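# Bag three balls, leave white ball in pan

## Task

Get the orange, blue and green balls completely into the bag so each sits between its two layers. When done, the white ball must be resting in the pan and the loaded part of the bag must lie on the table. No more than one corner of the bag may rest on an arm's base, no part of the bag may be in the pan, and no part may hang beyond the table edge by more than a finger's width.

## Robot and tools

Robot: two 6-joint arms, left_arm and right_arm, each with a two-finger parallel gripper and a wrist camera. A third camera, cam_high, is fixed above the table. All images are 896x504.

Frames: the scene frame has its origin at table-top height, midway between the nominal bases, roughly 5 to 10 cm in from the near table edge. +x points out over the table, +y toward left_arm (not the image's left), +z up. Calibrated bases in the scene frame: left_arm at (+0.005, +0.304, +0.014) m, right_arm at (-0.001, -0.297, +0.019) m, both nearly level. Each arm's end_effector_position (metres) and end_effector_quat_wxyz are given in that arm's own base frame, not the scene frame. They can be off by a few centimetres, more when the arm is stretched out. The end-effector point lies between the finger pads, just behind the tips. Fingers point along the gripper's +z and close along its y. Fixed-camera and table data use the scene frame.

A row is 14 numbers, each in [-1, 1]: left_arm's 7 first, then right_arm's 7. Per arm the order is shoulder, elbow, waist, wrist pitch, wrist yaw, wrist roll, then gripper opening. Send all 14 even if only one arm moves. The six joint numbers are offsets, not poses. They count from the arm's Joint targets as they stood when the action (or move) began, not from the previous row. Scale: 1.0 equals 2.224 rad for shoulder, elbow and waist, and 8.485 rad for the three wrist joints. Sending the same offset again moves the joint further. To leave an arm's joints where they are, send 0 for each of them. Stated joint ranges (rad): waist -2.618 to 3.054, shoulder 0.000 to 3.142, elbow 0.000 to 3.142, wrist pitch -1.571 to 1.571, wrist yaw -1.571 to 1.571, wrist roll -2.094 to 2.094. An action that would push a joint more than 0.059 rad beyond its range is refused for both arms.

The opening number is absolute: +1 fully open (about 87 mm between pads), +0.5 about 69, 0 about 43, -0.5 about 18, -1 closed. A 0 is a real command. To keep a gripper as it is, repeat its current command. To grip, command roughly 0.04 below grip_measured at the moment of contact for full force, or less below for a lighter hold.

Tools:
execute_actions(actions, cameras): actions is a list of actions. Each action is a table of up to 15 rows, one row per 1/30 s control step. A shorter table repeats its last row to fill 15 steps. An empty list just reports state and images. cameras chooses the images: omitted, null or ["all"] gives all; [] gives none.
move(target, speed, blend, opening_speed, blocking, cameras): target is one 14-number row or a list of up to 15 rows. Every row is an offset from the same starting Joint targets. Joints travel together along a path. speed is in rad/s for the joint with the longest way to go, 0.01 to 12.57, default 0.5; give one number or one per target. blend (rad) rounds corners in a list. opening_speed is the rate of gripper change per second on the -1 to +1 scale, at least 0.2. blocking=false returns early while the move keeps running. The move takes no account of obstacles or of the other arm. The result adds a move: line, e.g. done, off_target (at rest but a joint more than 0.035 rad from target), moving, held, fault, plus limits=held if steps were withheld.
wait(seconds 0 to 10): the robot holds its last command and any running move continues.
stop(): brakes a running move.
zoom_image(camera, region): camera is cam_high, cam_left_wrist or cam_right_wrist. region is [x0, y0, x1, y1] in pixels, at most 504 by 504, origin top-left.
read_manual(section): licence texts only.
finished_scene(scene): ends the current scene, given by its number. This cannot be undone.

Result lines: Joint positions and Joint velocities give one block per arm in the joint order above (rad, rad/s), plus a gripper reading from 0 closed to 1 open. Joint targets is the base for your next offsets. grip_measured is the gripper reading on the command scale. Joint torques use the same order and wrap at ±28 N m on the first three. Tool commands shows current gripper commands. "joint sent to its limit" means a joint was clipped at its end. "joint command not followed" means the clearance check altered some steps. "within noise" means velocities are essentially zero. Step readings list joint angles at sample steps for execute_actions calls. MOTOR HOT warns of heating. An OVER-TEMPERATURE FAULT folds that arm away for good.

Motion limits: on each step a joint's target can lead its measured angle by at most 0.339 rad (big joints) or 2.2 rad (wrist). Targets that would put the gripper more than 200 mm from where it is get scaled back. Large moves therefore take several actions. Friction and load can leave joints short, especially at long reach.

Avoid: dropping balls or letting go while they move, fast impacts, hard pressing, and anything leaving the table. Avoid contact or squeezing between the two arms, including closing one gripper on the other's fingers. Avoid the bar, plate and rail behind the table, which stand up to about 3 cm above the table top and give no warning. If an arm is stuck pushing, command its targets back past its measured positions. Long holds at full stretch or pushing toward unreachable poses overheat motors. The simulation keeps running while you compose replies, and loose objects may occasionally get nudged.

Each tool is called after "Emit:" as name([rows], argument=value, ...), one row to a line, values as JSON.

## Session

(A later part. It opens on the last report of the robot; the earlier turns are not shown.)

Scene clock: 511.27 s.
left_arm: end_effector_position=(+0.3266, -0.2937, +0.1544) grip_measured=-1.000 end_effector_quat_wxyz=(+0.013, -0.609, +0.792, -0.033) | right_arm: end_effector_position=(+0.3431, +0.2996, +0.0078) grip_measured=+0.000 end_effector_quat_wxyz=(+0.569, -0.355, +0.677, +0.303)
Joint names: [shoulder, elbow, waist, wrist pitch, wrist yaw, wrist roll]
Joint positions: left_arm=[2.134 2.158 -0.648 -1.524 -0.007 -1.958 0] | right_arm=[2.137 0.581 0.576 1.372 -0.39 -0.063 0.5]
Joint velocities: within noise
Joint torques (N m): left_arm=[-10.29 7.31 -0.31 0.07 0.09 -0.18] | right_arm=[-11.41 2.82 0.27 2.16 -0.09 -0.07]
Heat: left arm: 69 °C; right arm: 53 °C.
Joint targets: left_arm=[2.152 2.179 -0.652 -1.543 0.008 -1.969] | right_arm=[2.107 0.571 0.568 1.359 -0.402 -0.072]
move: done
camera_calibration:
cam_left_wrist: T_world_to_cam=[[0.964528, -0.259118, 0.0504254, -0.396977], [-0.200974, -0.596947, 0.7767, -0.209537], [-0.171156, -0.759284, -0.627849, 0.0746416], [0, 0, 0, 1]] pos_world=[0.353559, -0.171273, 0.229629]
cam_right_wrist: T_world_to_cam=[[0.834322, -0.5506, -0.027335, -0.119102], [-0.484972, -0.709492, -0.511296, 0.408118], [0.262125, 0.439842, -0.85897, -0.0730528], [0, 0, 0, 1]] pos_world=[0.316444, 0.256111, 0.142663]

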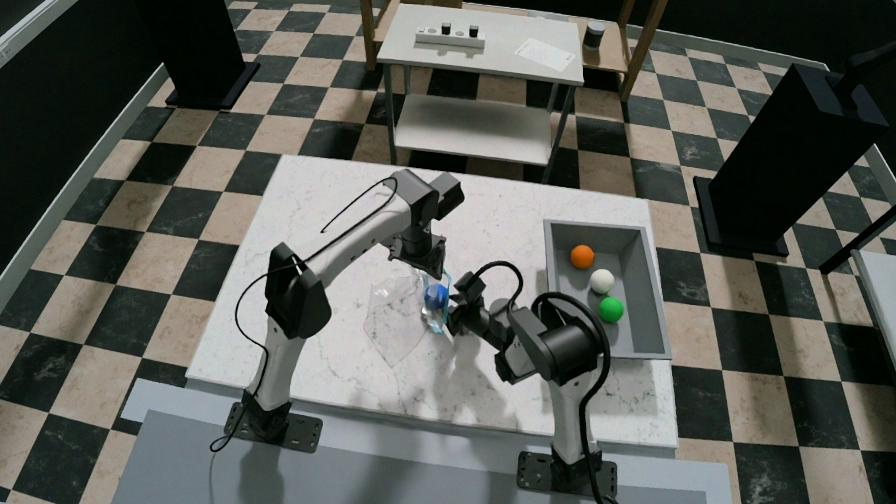

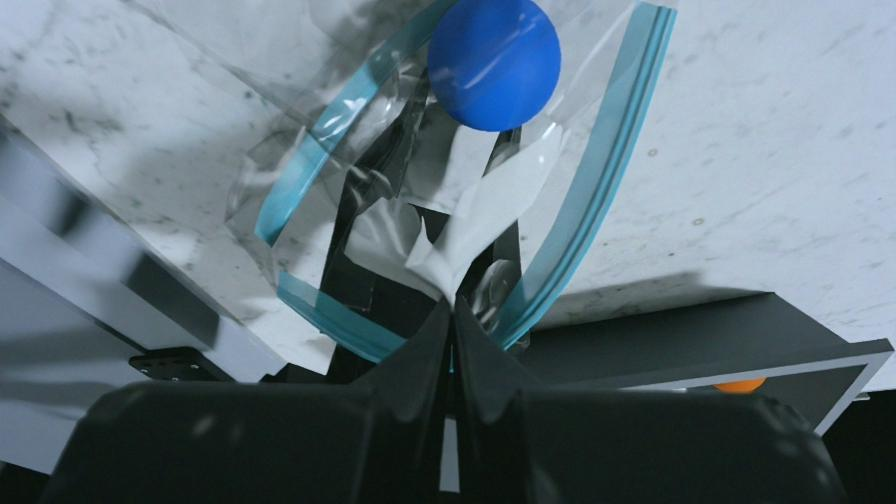

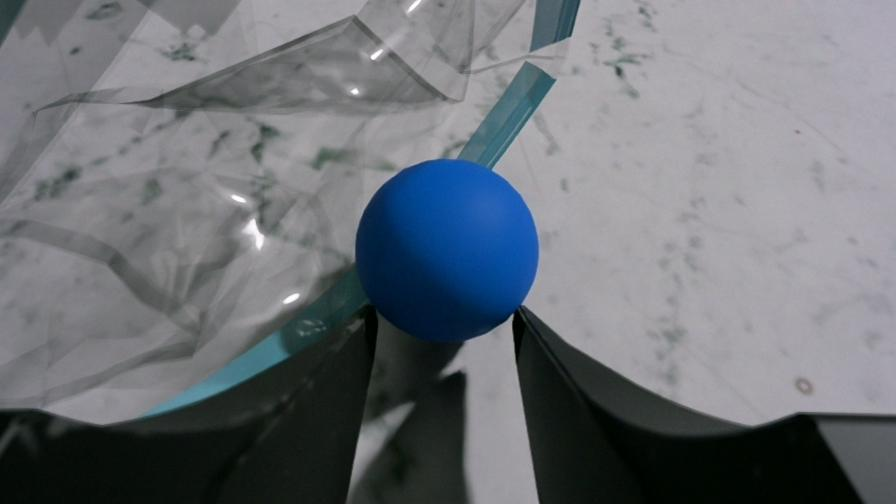

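Emit:
move(target=[0,0,0,0,0,0,-1,0.1055,0.1393,0.1405,0.0026,0.0304,0.0047,0], speed=0.5)

Scene clock: 517.83 s.
left_arm: end_effector_position=(+0.3194, -0.2898, +0.1534) grip_measured=-1.000 end_effector_quat_wxyz=(+0.011, -0.608, +0.794, -0.017) | right_arm: end_effector_position=(+0.3149, +0.4282, +0.0099) grip_measured=+0.000 end_effector_quat_wxyz=(+0.595, -0.368, +0.631, +0.336)
Joint names: [shoulder, elbow, waist, wrist pitch, wrist yaw, wrist roll]
Joint positions: left_arm=[2.134 2.158 -0.652 -1.556 -0.012 -1.958 0] | right_arm=[2.327 0.862 0.888 1.397 -0.153 -0.024 0.5]
Joint velocities: within noise
Joint torques (N m): left_arm=[-10.18 7.21 0.12 0.33 0.15 -0.17] | right_arm=[-9.4 5.76 0.31 2.16 0.14 -0.05]
Heat: left arm: 68 °C; right arm: 53 °C.
Joint targets: left_arm=[2.152 2.179 -0.652 -1.543 0.007 -1.969] | right_arm=[2.342 0.881 0.880 1.381 -0.144 -0.032]
move: done
camera_calibration:
cam_left_wrist: T_world_to_cam=[[0.964332, -0.263755, 0.0222851, -0.385887], [-0.185589, -0.613703, 0.767415, -0.216138], [-0.188733, -0.744178, -0.640764, 0.0875881], [0, 0, 0, 1]] pos_world=[0.348541, -0.169243, 0.23059]
cam_right_wrist: T_world_to_cam=[[0.872682, -0.488271, -0.00426649, -0.0637167], [-0.393963, -0.69891, -0.596924, 0.454403], [0.288479, 0.522605, -0.802287, -0.164715], [0, 0, 0, 1]] pos_world=[0.282139, 0.372557, 0.138823]

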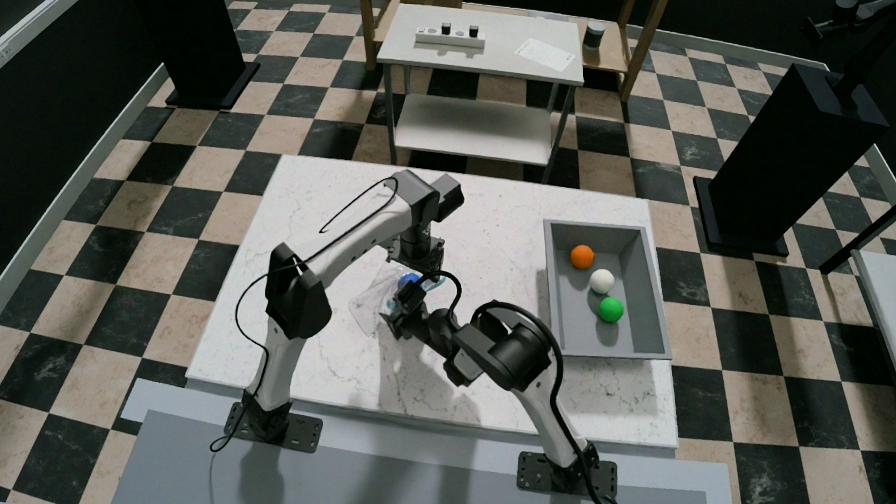

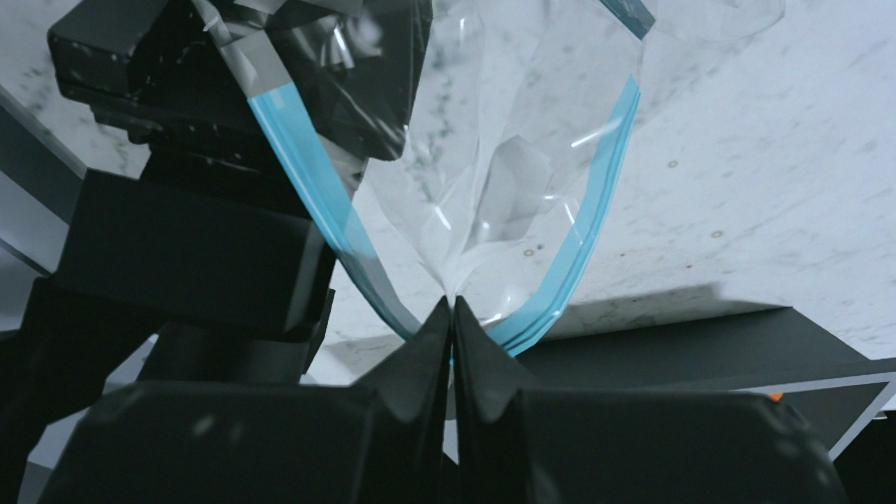

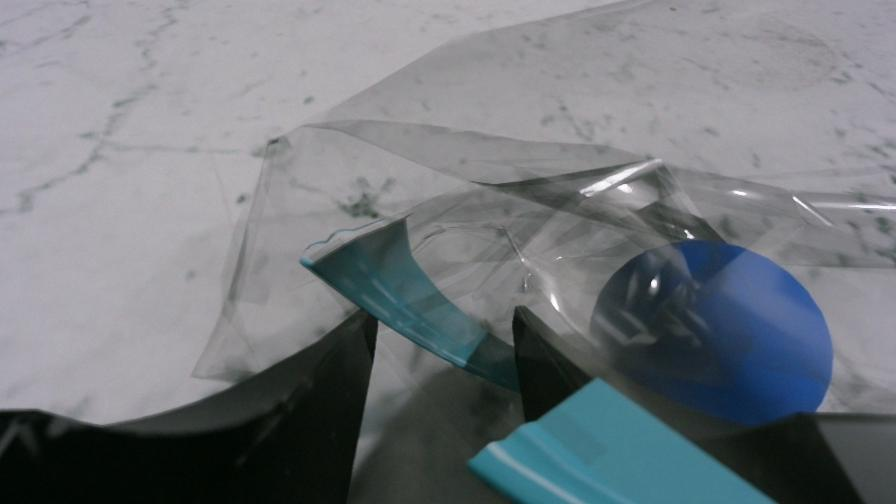

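Emit:
move(target=[0,0,0,0,0,0,-1,-0.1055,-0.1393,-0.1405,-0.0026,-0.0304,-0.0047,0], speed=0.25)

Scene clock: 521.30 s.
left_arm: end_effector_position=(+0.3269, -0.2964, +0.1570) grip_measured=-1.000 end_effector_quat_wxyz=(+0.014, -0.611, +0.791, -0.037) | right_arm: end_effector_position=(+0.3433, +0.2994, +0.0077) grip_measured=+0.000 end_effector_quat_wxyz=(+0.570, -0.358, +0.676, +0.300)
Joint names: [shoulder, elbow, waist, wrist pitch, wrist yaw, wrist roll]
Joint positions: left_arm=[2.134 2.167 -0.652 -1.524 -0.007 -1.967 0] | right_arm=[2.138 0.581 0.577 1.373 -0.389 -0.072 0.5]
Joint velocities: within noise
Joint torques (N m): left_arm=[-10.25 6.49 0.09 0.08 0.09 -0.06] | right_arm=[-11.45 2.85 0.24 2.15 -0.1 0.03]
Heat: left arm: 68 °C; right arm: 53 °C.
Joint targets: left_arm=[2.152 2.179 -0.652 -1.543 0.008 -1.969] | right_arm=[2.107 0.571 0.568 1.359 -0.402 -0.072]
move: done
camera_calibration:
cam_left_wrist: T_world_to_cam=[[0.965418, -0.254047, 0.0585529, -0.39813], [-0.203285, -0.592931, 0.779171, -0.211548], [-0.163228, -0.764129, -0.624071, 0.0696515], [0, 0, 0, 1]] pos_world=[0.352726, -0.173354, 0.231611]
cam_right_wrist: T_world_to_cam=[[0.834878, -0.550124, -0.01851, -0.119843], [-0.480768, -0.712422, -0.511192, 0.407415], [0.268032, 0.435682, -0.859267, -0.0738958], [0, 0, 0, 1]] pos_world=[0.315733, 0.256518, 0.142553]

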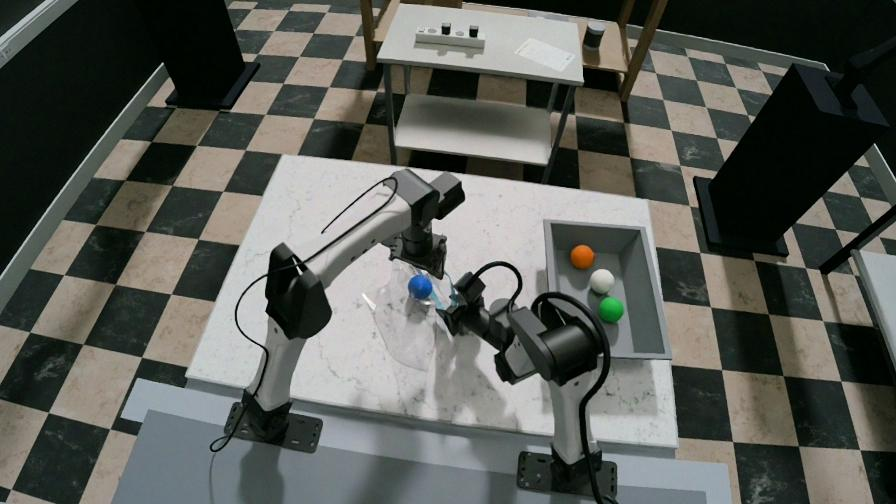

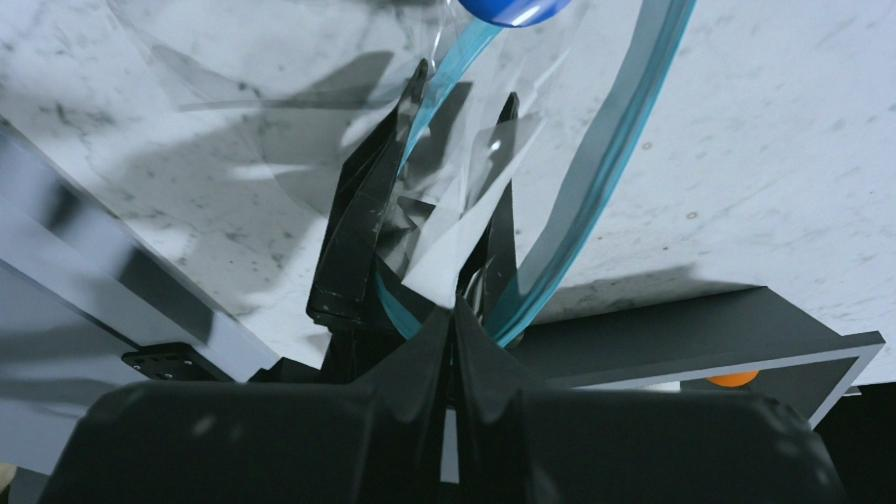

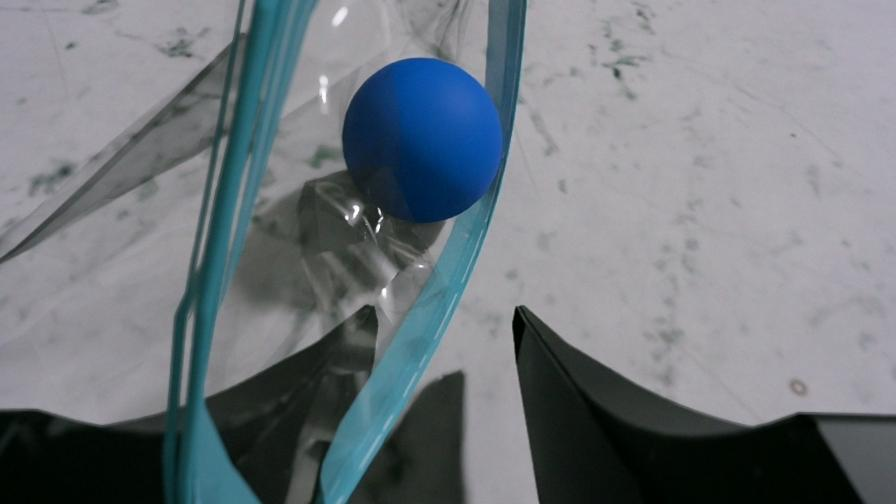

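Emit:
move([
  [0,0,0,0,0,0,-1,0,0,-0.0531,0,0,0,-1],
  [0,0,0,0,0,0,-1,0.1055,0.1393,-0.0441,0.0026,0.005,0.0047,-1],
], speed=0.3)

Scene clock: 530.63 s.
left_arm: end_effector_position=(+0.3264, -0.2961, +0.1570) grip_measured=-1.000 end_effector_quat_wxyz=(+0.013, -0.611, +0.791, -0.036) | right_arm: end_effector_position=(+0.4345, +0.2913, +0.0069) grip_measured=-1.000 end_effector_quat_wxyz=(+0.618, -0.307, +0.668, +0.277)
Joint names: [shoulder, elbow, waist, wrist pitch, wrist yaw, wrist roll]
Joint positions: left_arm=[2.134 2.167 -0.652 -1.527 -0.007 -1.967 0] | right_arm=[2.322 0.86 0.468 1.374 -0.383 -0.043 0]
Joint velocities: within noise
Joint torques (N m): left_arm=[-10.25 6.45 0.08 0.11 0.09 -0.07] | right_arm=[-8.94 5.91 1.06 2.37 0.24 0.12]
Heat: left arm: 67 °C; right arm: 53 °C.
Joint targets: left_arm=[2.152 2.179 -0.652 -1.543 0.008 -1.969] | right_arm=[2.342 0.880 0.470 1.381 -0.360 -0.032]
move: done
camera_calibration:
cam_left_wrist: T_world_to_cam=[[0.965524, -0.254155, 0.0562917, -0.397329], [-0.201702, -0.593723, 0.778979, -0.212144], [-0.16456, -0.763477, -0.624518, 0.0704415], [0, 0, 0, 1]] pos_world=[0.352433, -0.173158, 0.231614]
cam_right_wrist: T_world_to_cam=[[0.764888, -0.644104, -0.00874653, -0.14265], [-0.526244, -0.616981, -0.585152, 0.437666], [0.371502, 0.452178, -0.810877, -0.145566], [0, 0, 0, 1]] pos_world=[0.393508, 0.243972, 0.136817]

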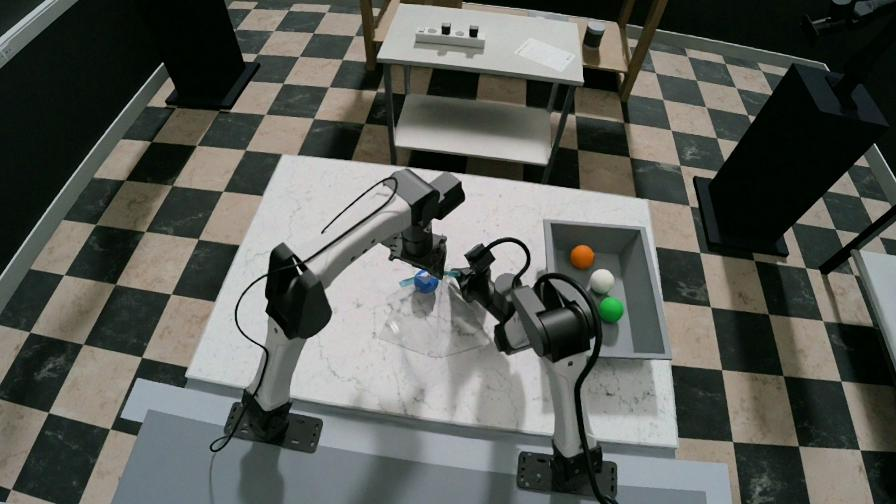

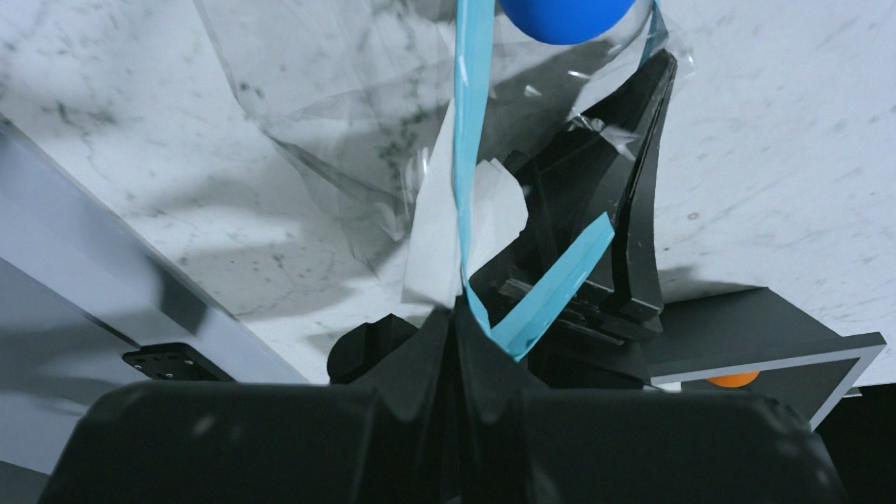

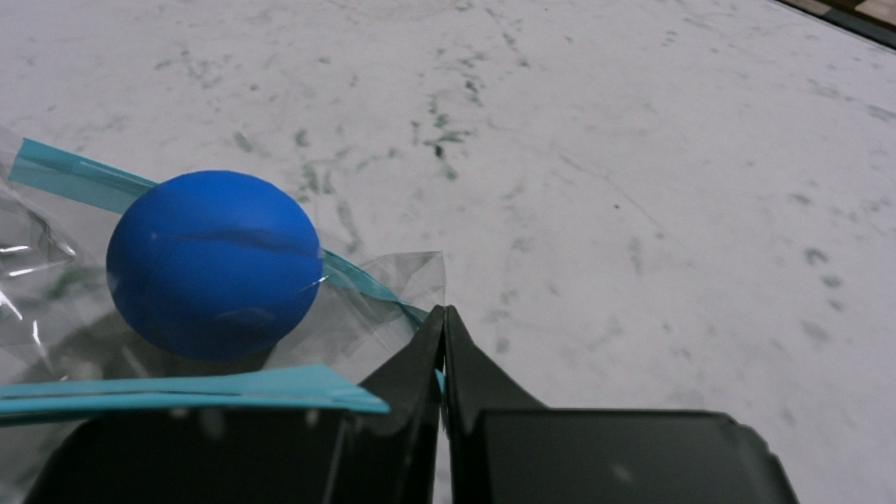

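Emit:
zoom_image(camera="cam_high", region=[340, 220, 540, 370])

Emit:
zoom_image(camera="cam_right_wrist", region=[0, 100, 500, 500])

Emit:
zoom_image(camera="cam_left_wrist", region=[200, 0, 704, 400])

Scaled by 2.520 from the camera's 896x504 image, which has a finer 1280x720 frame.

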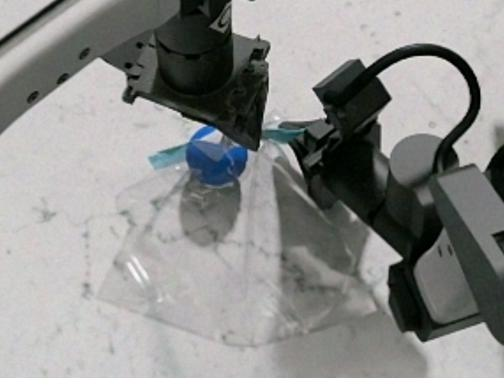

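Scaled by 1.008 from the camera's 896x504 image, which has a finer 1280x720 frame.

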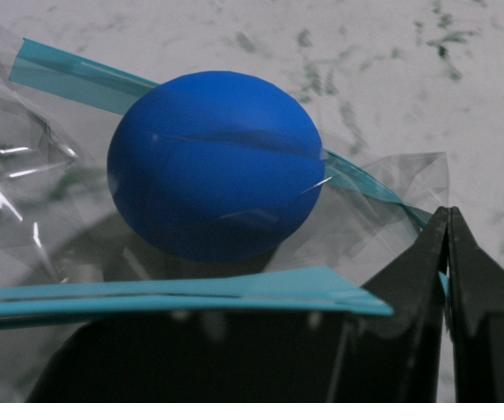

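Scaled by 1.000.

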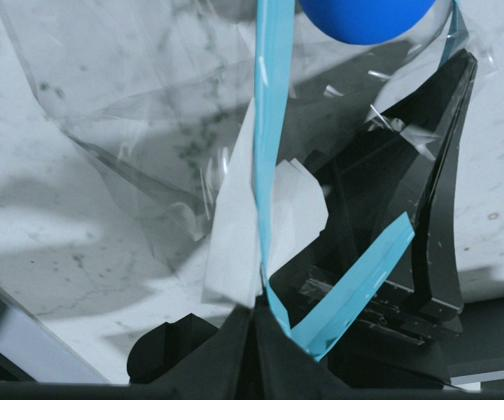

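Emit:
move(target=[0,0,0,0,0,0,-1,-0.1055,-0.1393,-0.009,-0.0026,-0.005,-0.0047,-1], speed=0.15)

Emit:
zoom_image(camera="cam_high", region=[340, 220, 540, 370])

Scene clock: 538.27 s.
left_arm: end_effector_position=(+0.3264, -0.2961, +0.1570) grip_measured=-1.000 end_effector_quat_wxyz=(+0.013, -0.611, +0.791, -0.036) | right_arm: end_effector_position=(+0.3748, +0.2590, +0.0082) grip_measured=-1.000 end_effector_quat_wxyz=(+0.586, -0.316, +0.696, +0.271)
Joint names: [shoulder, elbow, waist, wrist pitch, wrist yaw, wrist roll]
Joint positions: left_arm=[2.134 2.167 -0.652 -1.527 -0.007 -1.967 0] | right_arm=[2.138 0.581 0.463 1.375 -0.39 -0.062 0]
Joint velocities: within noise
Joint torques (N m): left_arm=[-10.25 6.46 0.08 0.11 0.08 -0.07] | right_arm=[-11.43 2.84 -0.09 2.12 -0.1 -0.08]
Heat: left arm: 66 °C; right arm: 54 °C.
Joint targets: left_arm=[2.152 2.179 -0.652 -1.543 0.008 -1.969] | right_arm=[2.107 0.571 0.450 1.359 -0.402 -0.072]
move: done
camera_calibration:
cam_left_wrist: T_world_to_cam=[[0.965524, -0.254155, 0.0562917, -0.397329], [-0.201702, -0.593723, 0.778979, -0.212144], [-0.16456, -0.763477, -0.624518, 0.0704415], [0, 0, 0, 1]] pos_world=[0.352433, -0.173158, 0.231614]
cam_right_wrist: T_world_to_cam=[[0.766578, -0.641558, -0.0275948, -0.118936], [-0.561672, -0.649057, -0.513079, 0.407973], [0.311259, 0.408814, -0.857898, -0.0735228], [0, 0, 0, 1]] pos_world=[0.343205, 0.218551, 0.142965]

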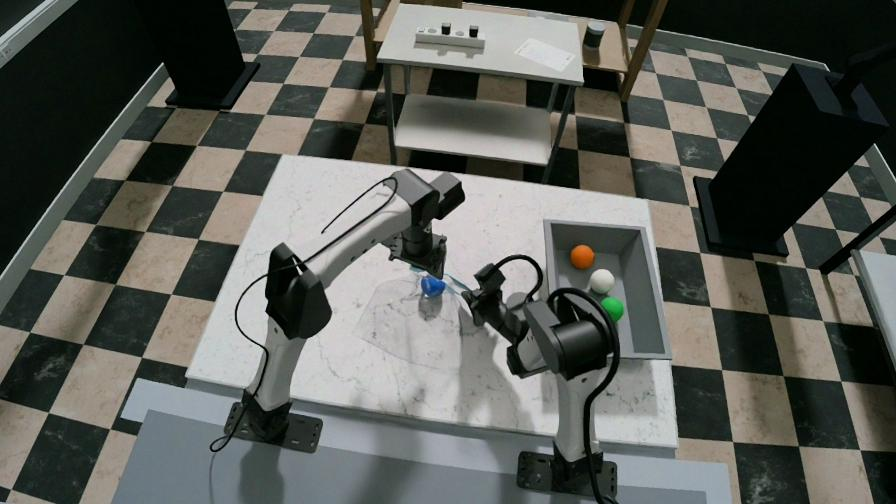

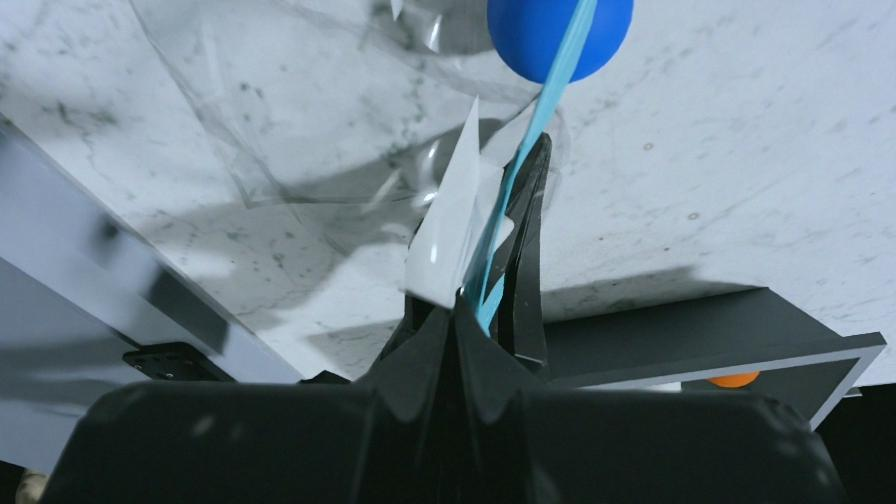

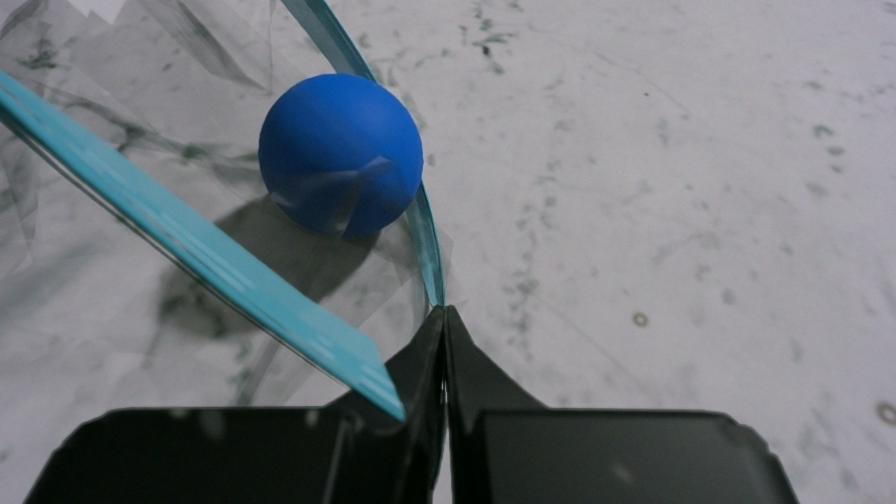

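Scaled by 2.520 from the camera's 896x504 image, which has a finer 1280x720 frame.

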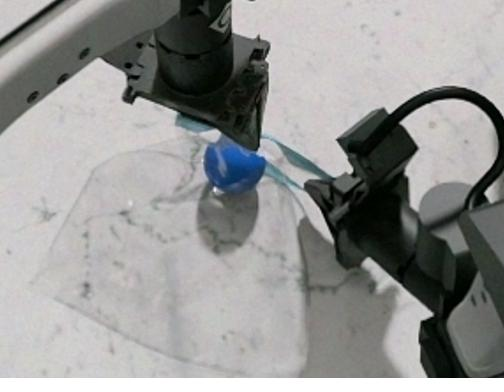

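Emit:
move([
  [0,0,0,0,0,0,-1,-0.1637,-0.1443,-0.0405,-0.0255,-0.0115,-0.0059,-1],
  [0,0,0,0,0,0,-1,0.0244,0.43,0.0031,-0.1444,-0.0351,0.0047,-1],
], speed=0.5)

Scene clock: 547.97 s.
left_arm: end_effector_position=(+0.3257, -0.2964, +0.1572) grip_measured=-1.000 end_effector_quat_wxyz=(+0.010, -0.611, +0.791, -0.037) | right_arm: end_effector_position=(+0.4507, +0.3449, +0.0967) grip_measured=-1.000 end_effector_quat_wxyz=(+0.405, -0.367, +0.744, +0.385)
Joint names: [shoulder, elbow, waist, wrist pitch, wrist yaw, wrist roll]
Joint positions: left_arm=[2.134 2.167 -0.651 -1.528 0 -1.967 0] | right_arm=[2.14 1.492 0.457 0.136 -0.694 -0.044 0]
Joint velocities: within noise
Joint torques (N m): left_arm=[-10.28 6.46 0.03 0.12 0.01 -0.06] | right_arm=[-10.67 10.18 0.92 2.07 -0.17 0.12]
Heat: left arm: 65 °C; right arm: 53 °C.
Joint targets: left_arm=[2.152 2.179 -0.652 -1.543 0.007 -1.969] | right_arm=[2.161 1.527 0.457 0.134 -0.700 -0.032]
move: done
camera_calibration:
cam_left_wrist: T_world_to_cam=[[0.965979, -0.253289, 0.0522488, -0.396001], [-0.197136, -0.590372, 0.782686, -0.213701], [-0.1674, -0.766358, -0.62022, 0.0695786], [0, 0, 0, 1]] pos_world=[0.352048, -0.173144, 0.231105]
cam_right_wrist: T_world_to_cam=[[0.856691, -0.42161, -0.297195, -0.209997], [-0.501569, -0.815389, -0.289082, 0.560402], [-0.120449, 0.396718, -0.910004, 0.147354], [0, 0, 0, 1]] pos_world=[0.478732, 0.309951, 0.233685]

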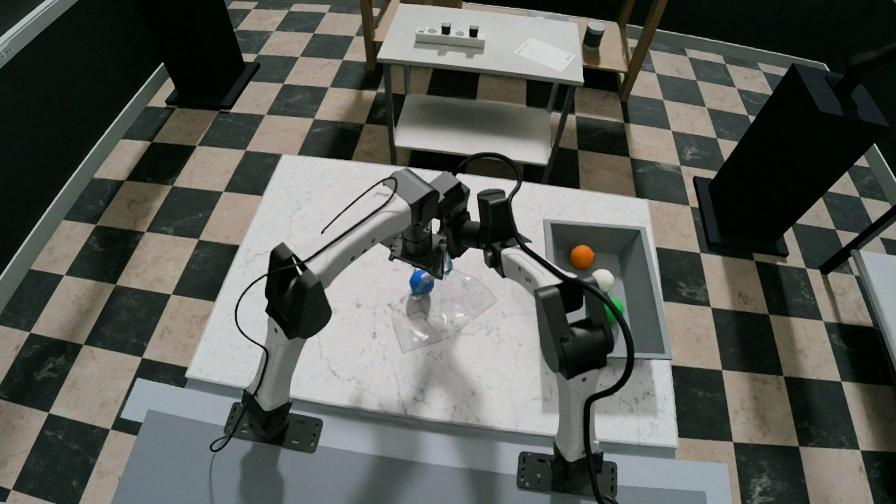

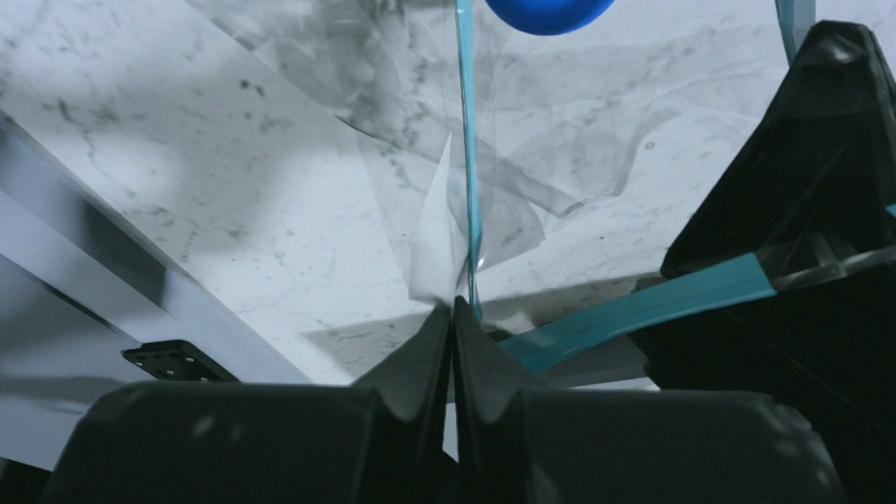

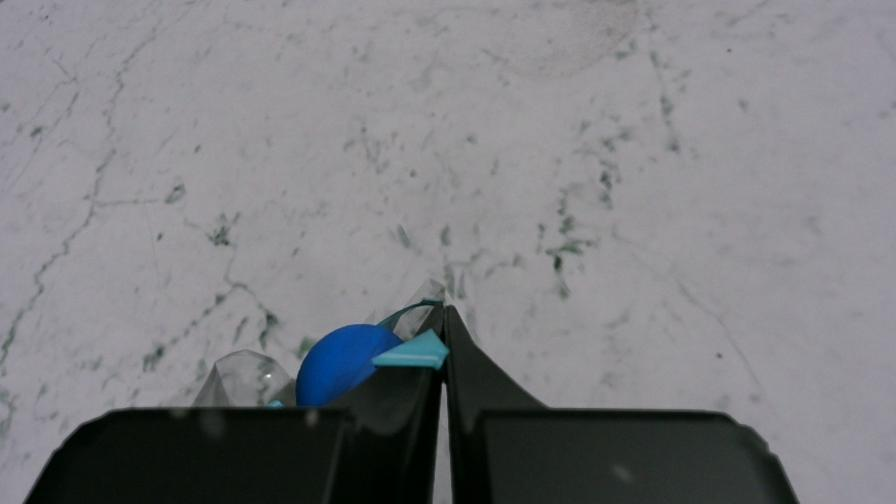

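Emit:
zoom_image(camera="cam_high", region=[370, 220, 530, 370])

Emit:
zoom_image(camera="cam_right_wrist", region=[150, 200, 550, 500])

Scaled by 3.150 from the camera's 896x504 image, which has a finer 1280x720 frame.

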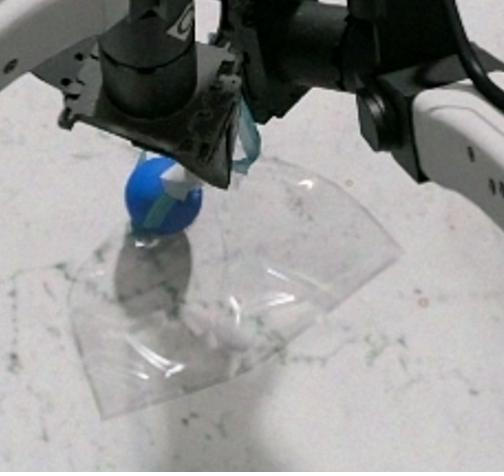

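Scaled by 1.260 from the camera's 896x504 image, which has a finer 1280x720 frame.

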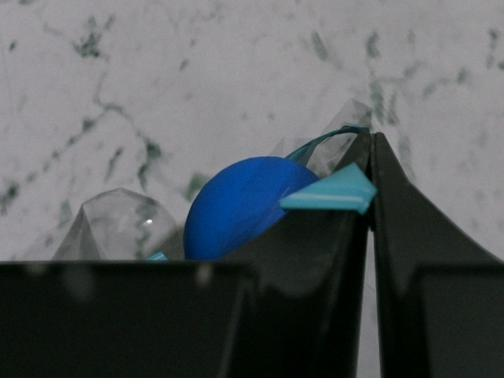

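Emit:
move(target=[0,0,0,0,0,0,-1,-0.022,0.0575,-0.027,-0.021,0,0,-1], speed=0.15)

Emit:
zoom_image(camera="cam_high", region=[370, 220, 530, 370])

Scene clock: 558.80 s.
left_arm: end_effector_position=(+0.3299, -0.2957, +0.1572) grip_measured=-1.000 end_effector_quat_wxyz=(+0.016, -0.613, +0.789, -0.041) | right_arm: end_effector_position=(+0.4623, +0.3268, +0.1140) grip_measured=-1.000 end_effector_quat_wxyz=(+0.379, -0.347, +0.769, +0.381)
Joint names: [shoulder, elbow, waist, wrist pitch, wrist yaw, wrist roll]
Joint positions: left_arm=[2.134 2.167 -0.648 -1.517 -0.009 -1.969 0] | right_arm=[2.14 1.613 0.416 -0.061 -0.705 -0.043 0]
Joint velocities: within noise
Joint torques (N m): left_arm=[-10.26 6.49 -0.35 0.03 0.11 -0.05] | right_arm=[-15.3 10.95 -0.58 2.24 -0.09 0.11]
Heat: left arm: 64 °C; right arm: 53 °C.
Joint targets: left_arm=[2.152 2.179 -0.652 -1.543 0.007 -1.969] | right_arm=[2.113 1.655 0.397 -0.044 -0.700 -0.032]
move: off_target (right_arm); right_arm: the elbow is farthest, 0.042 rad from its target
camera_calibration:
cam_left_wrist: T_world_to_cam=[[0.966486, -0.248113, 0.0659136, -0.400734], [-0.205093, -0.591816, 0.779545, -0.209817], [-0.154406, -0.766938, -0.622868, 0.0668281], [0, 0, 0, 1]] pos_world=[0.35459, -0.172347, 0.231601]
cam_right_wrist: T_world_to_cam=[[0.81936, -0.457048, -0.346059, -0.187984], [-0.546291, -0.805518, -0.22958, 0.5671], [-0.173828, 0.377157, -0.90969, 0.202829], [0, 0, 0, 1]] pos_world=[0.499085, 0.294393, 0.249652]

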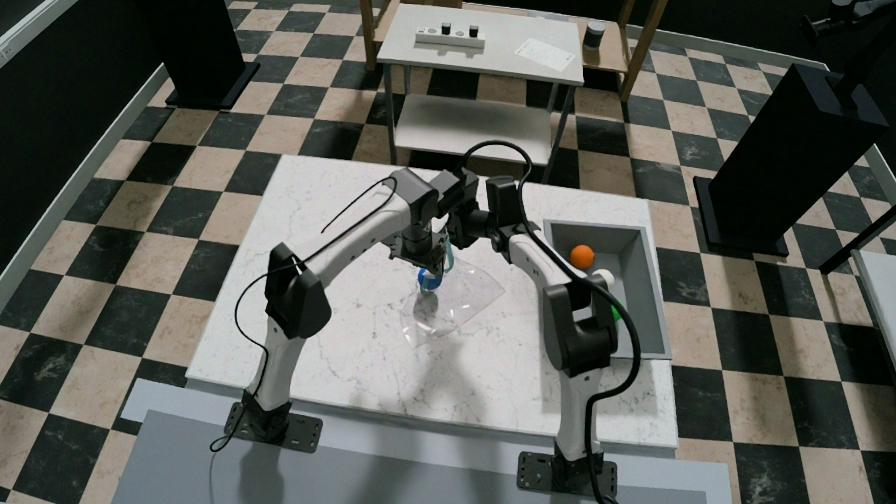

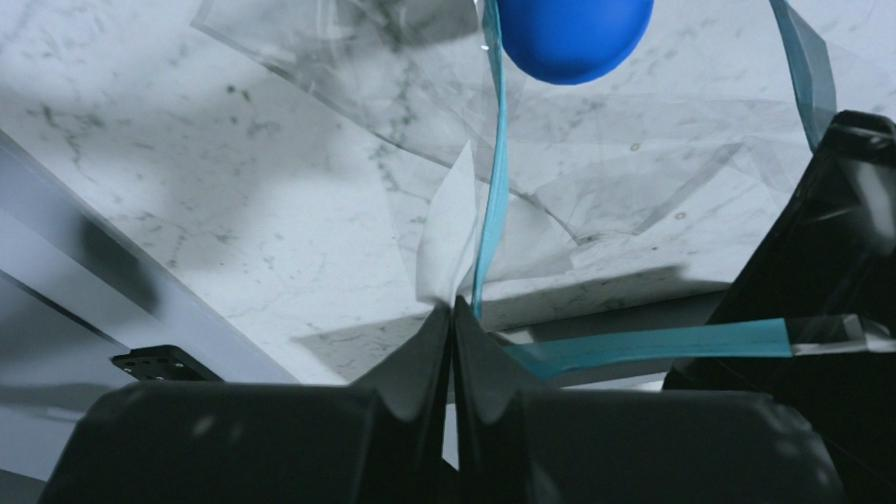

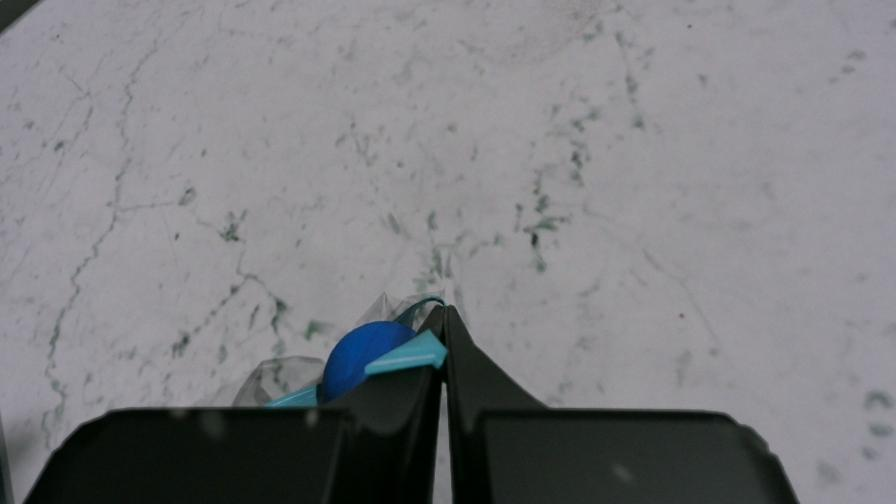

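Scaled by 3.150 from the camera's 896x504 image, which has a finer 1280x720 frame.

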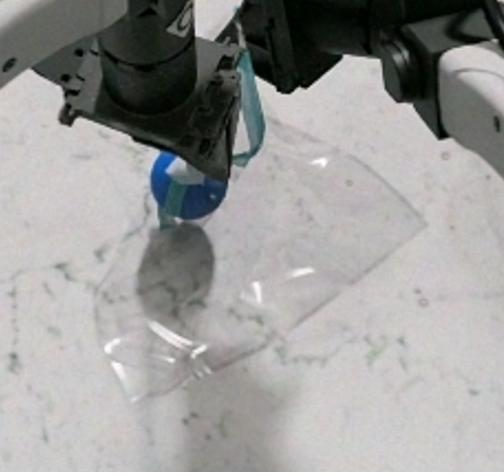

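Emit:
move(target=[0,0.035,0,0,0,0,-1,-0.022,0.062,0.0,-0.021,0,0,-1], speed=0.12)

Emit:
zoom_image(camera="cam_high", region=[370, 220, 530, 370])

Scene clock: 564.17 s.
left_arm: end_effector_position=(+0.3401, -0.3034, +0.1788) grip_measured=-1.000 end_effector_quat_wxyz=(+0.025, -0.612, +0.787, -0.077) | right_arm: end_effector_position=(+0.4622, +0.3268, +0.1585) grip_measured=-1.000 end_effector_quat_wxyz=(+0.374, -0.346, +0.772, +0.381)
Joint names: [shoulder, elbow, waist, wrist pitch, wrist yaw, wrist roll]
Joint positions: left_arm=[2.134 2.242 -0.648 -1.517 -0.009 -1.969 0] | right_arm=[2.109 1.751 0.416 -0.242 -0.705 -0.043 0]
Joint velocities: within noise
Joint torques (N m): left_arm=[-10.28 6.74 -0.38 0.17 0.11 -0.05] | right_arm=[-16.84 11.07 -0.58 2.26 -0.09 0.11]
Heat: left arm: 64 °C; right arm: 55 °C.
Joint targets: left_arm=[2.152 2.257 -0.652 -1.543 0.007 -1.969] | right_arm=[2.064 1.793 0.397 -0.223 -0.700 -0.032]
move: off_target (right_arm); right_arm: the shoulder is farthest, 0.045 rad from its target
camera_calibration:
cam_left_wrist: T_world_to_cam=[[0.960444, -0.243658, 0.134823, -0.422665], [-0.252253, -0.556162, 0.791866, -0.204451], [-0.11796, -0.794553, -0.595627, 0.0503224], [0, 0, 0, 1]] pos_world=[0.360309, -0.17671, 0.248857]
cam_right_wrist: T_world_to_cam=[[0.815937, -0.458316, -0.352411, -0.169537], [-0.548352, -0.80664, -0.22055, 0.577161], [-0.183187, 0.3732, -0.909486, 0.248822], [0, 0, 0, 1]] pos_world=[0.5004, 0.294999, 0.293846]

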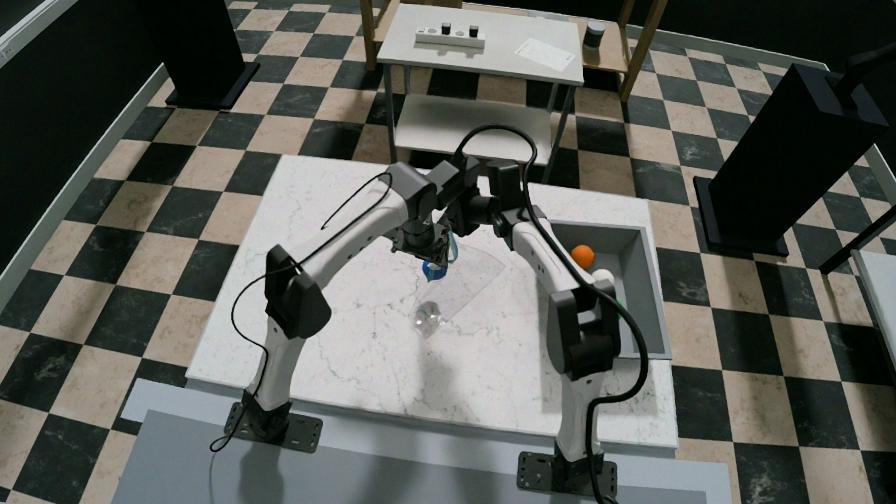

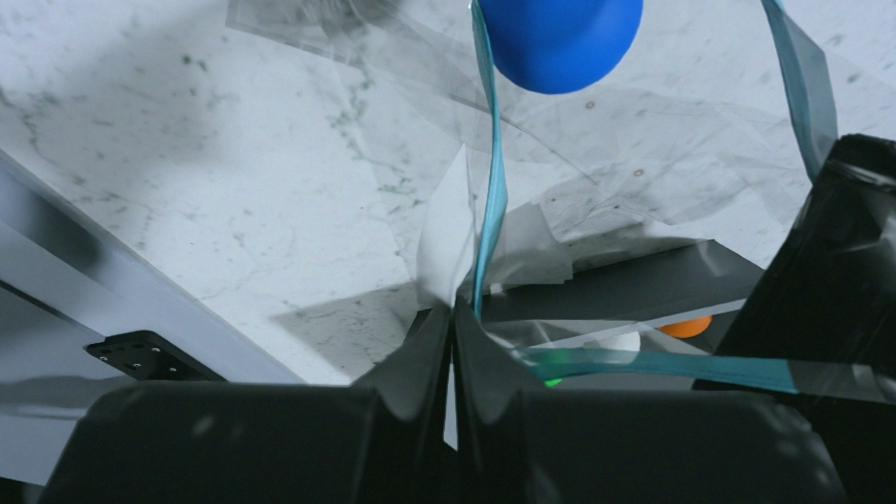

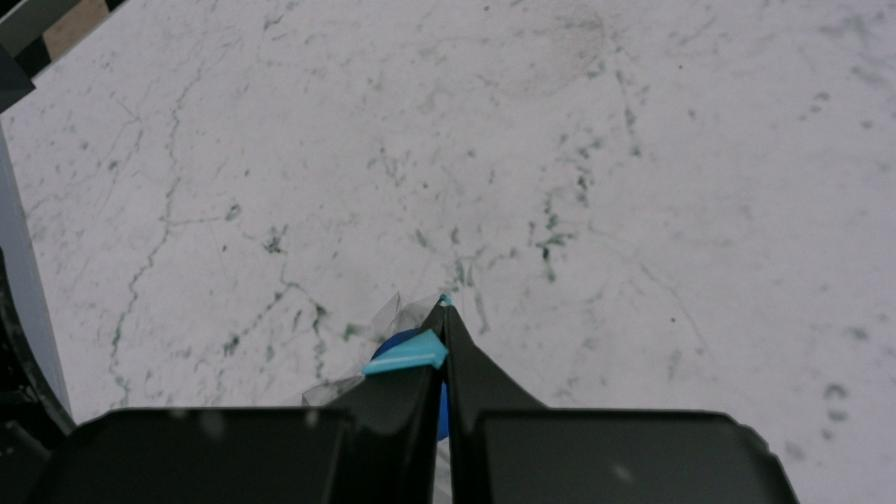

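Scaled by 3.150 from the camera's 896x504 image, which has a finer 1280x720 frame.

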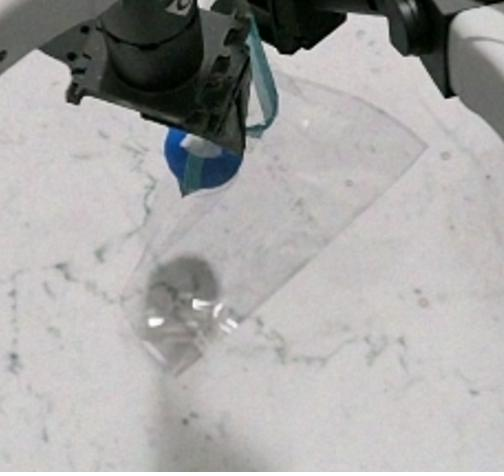

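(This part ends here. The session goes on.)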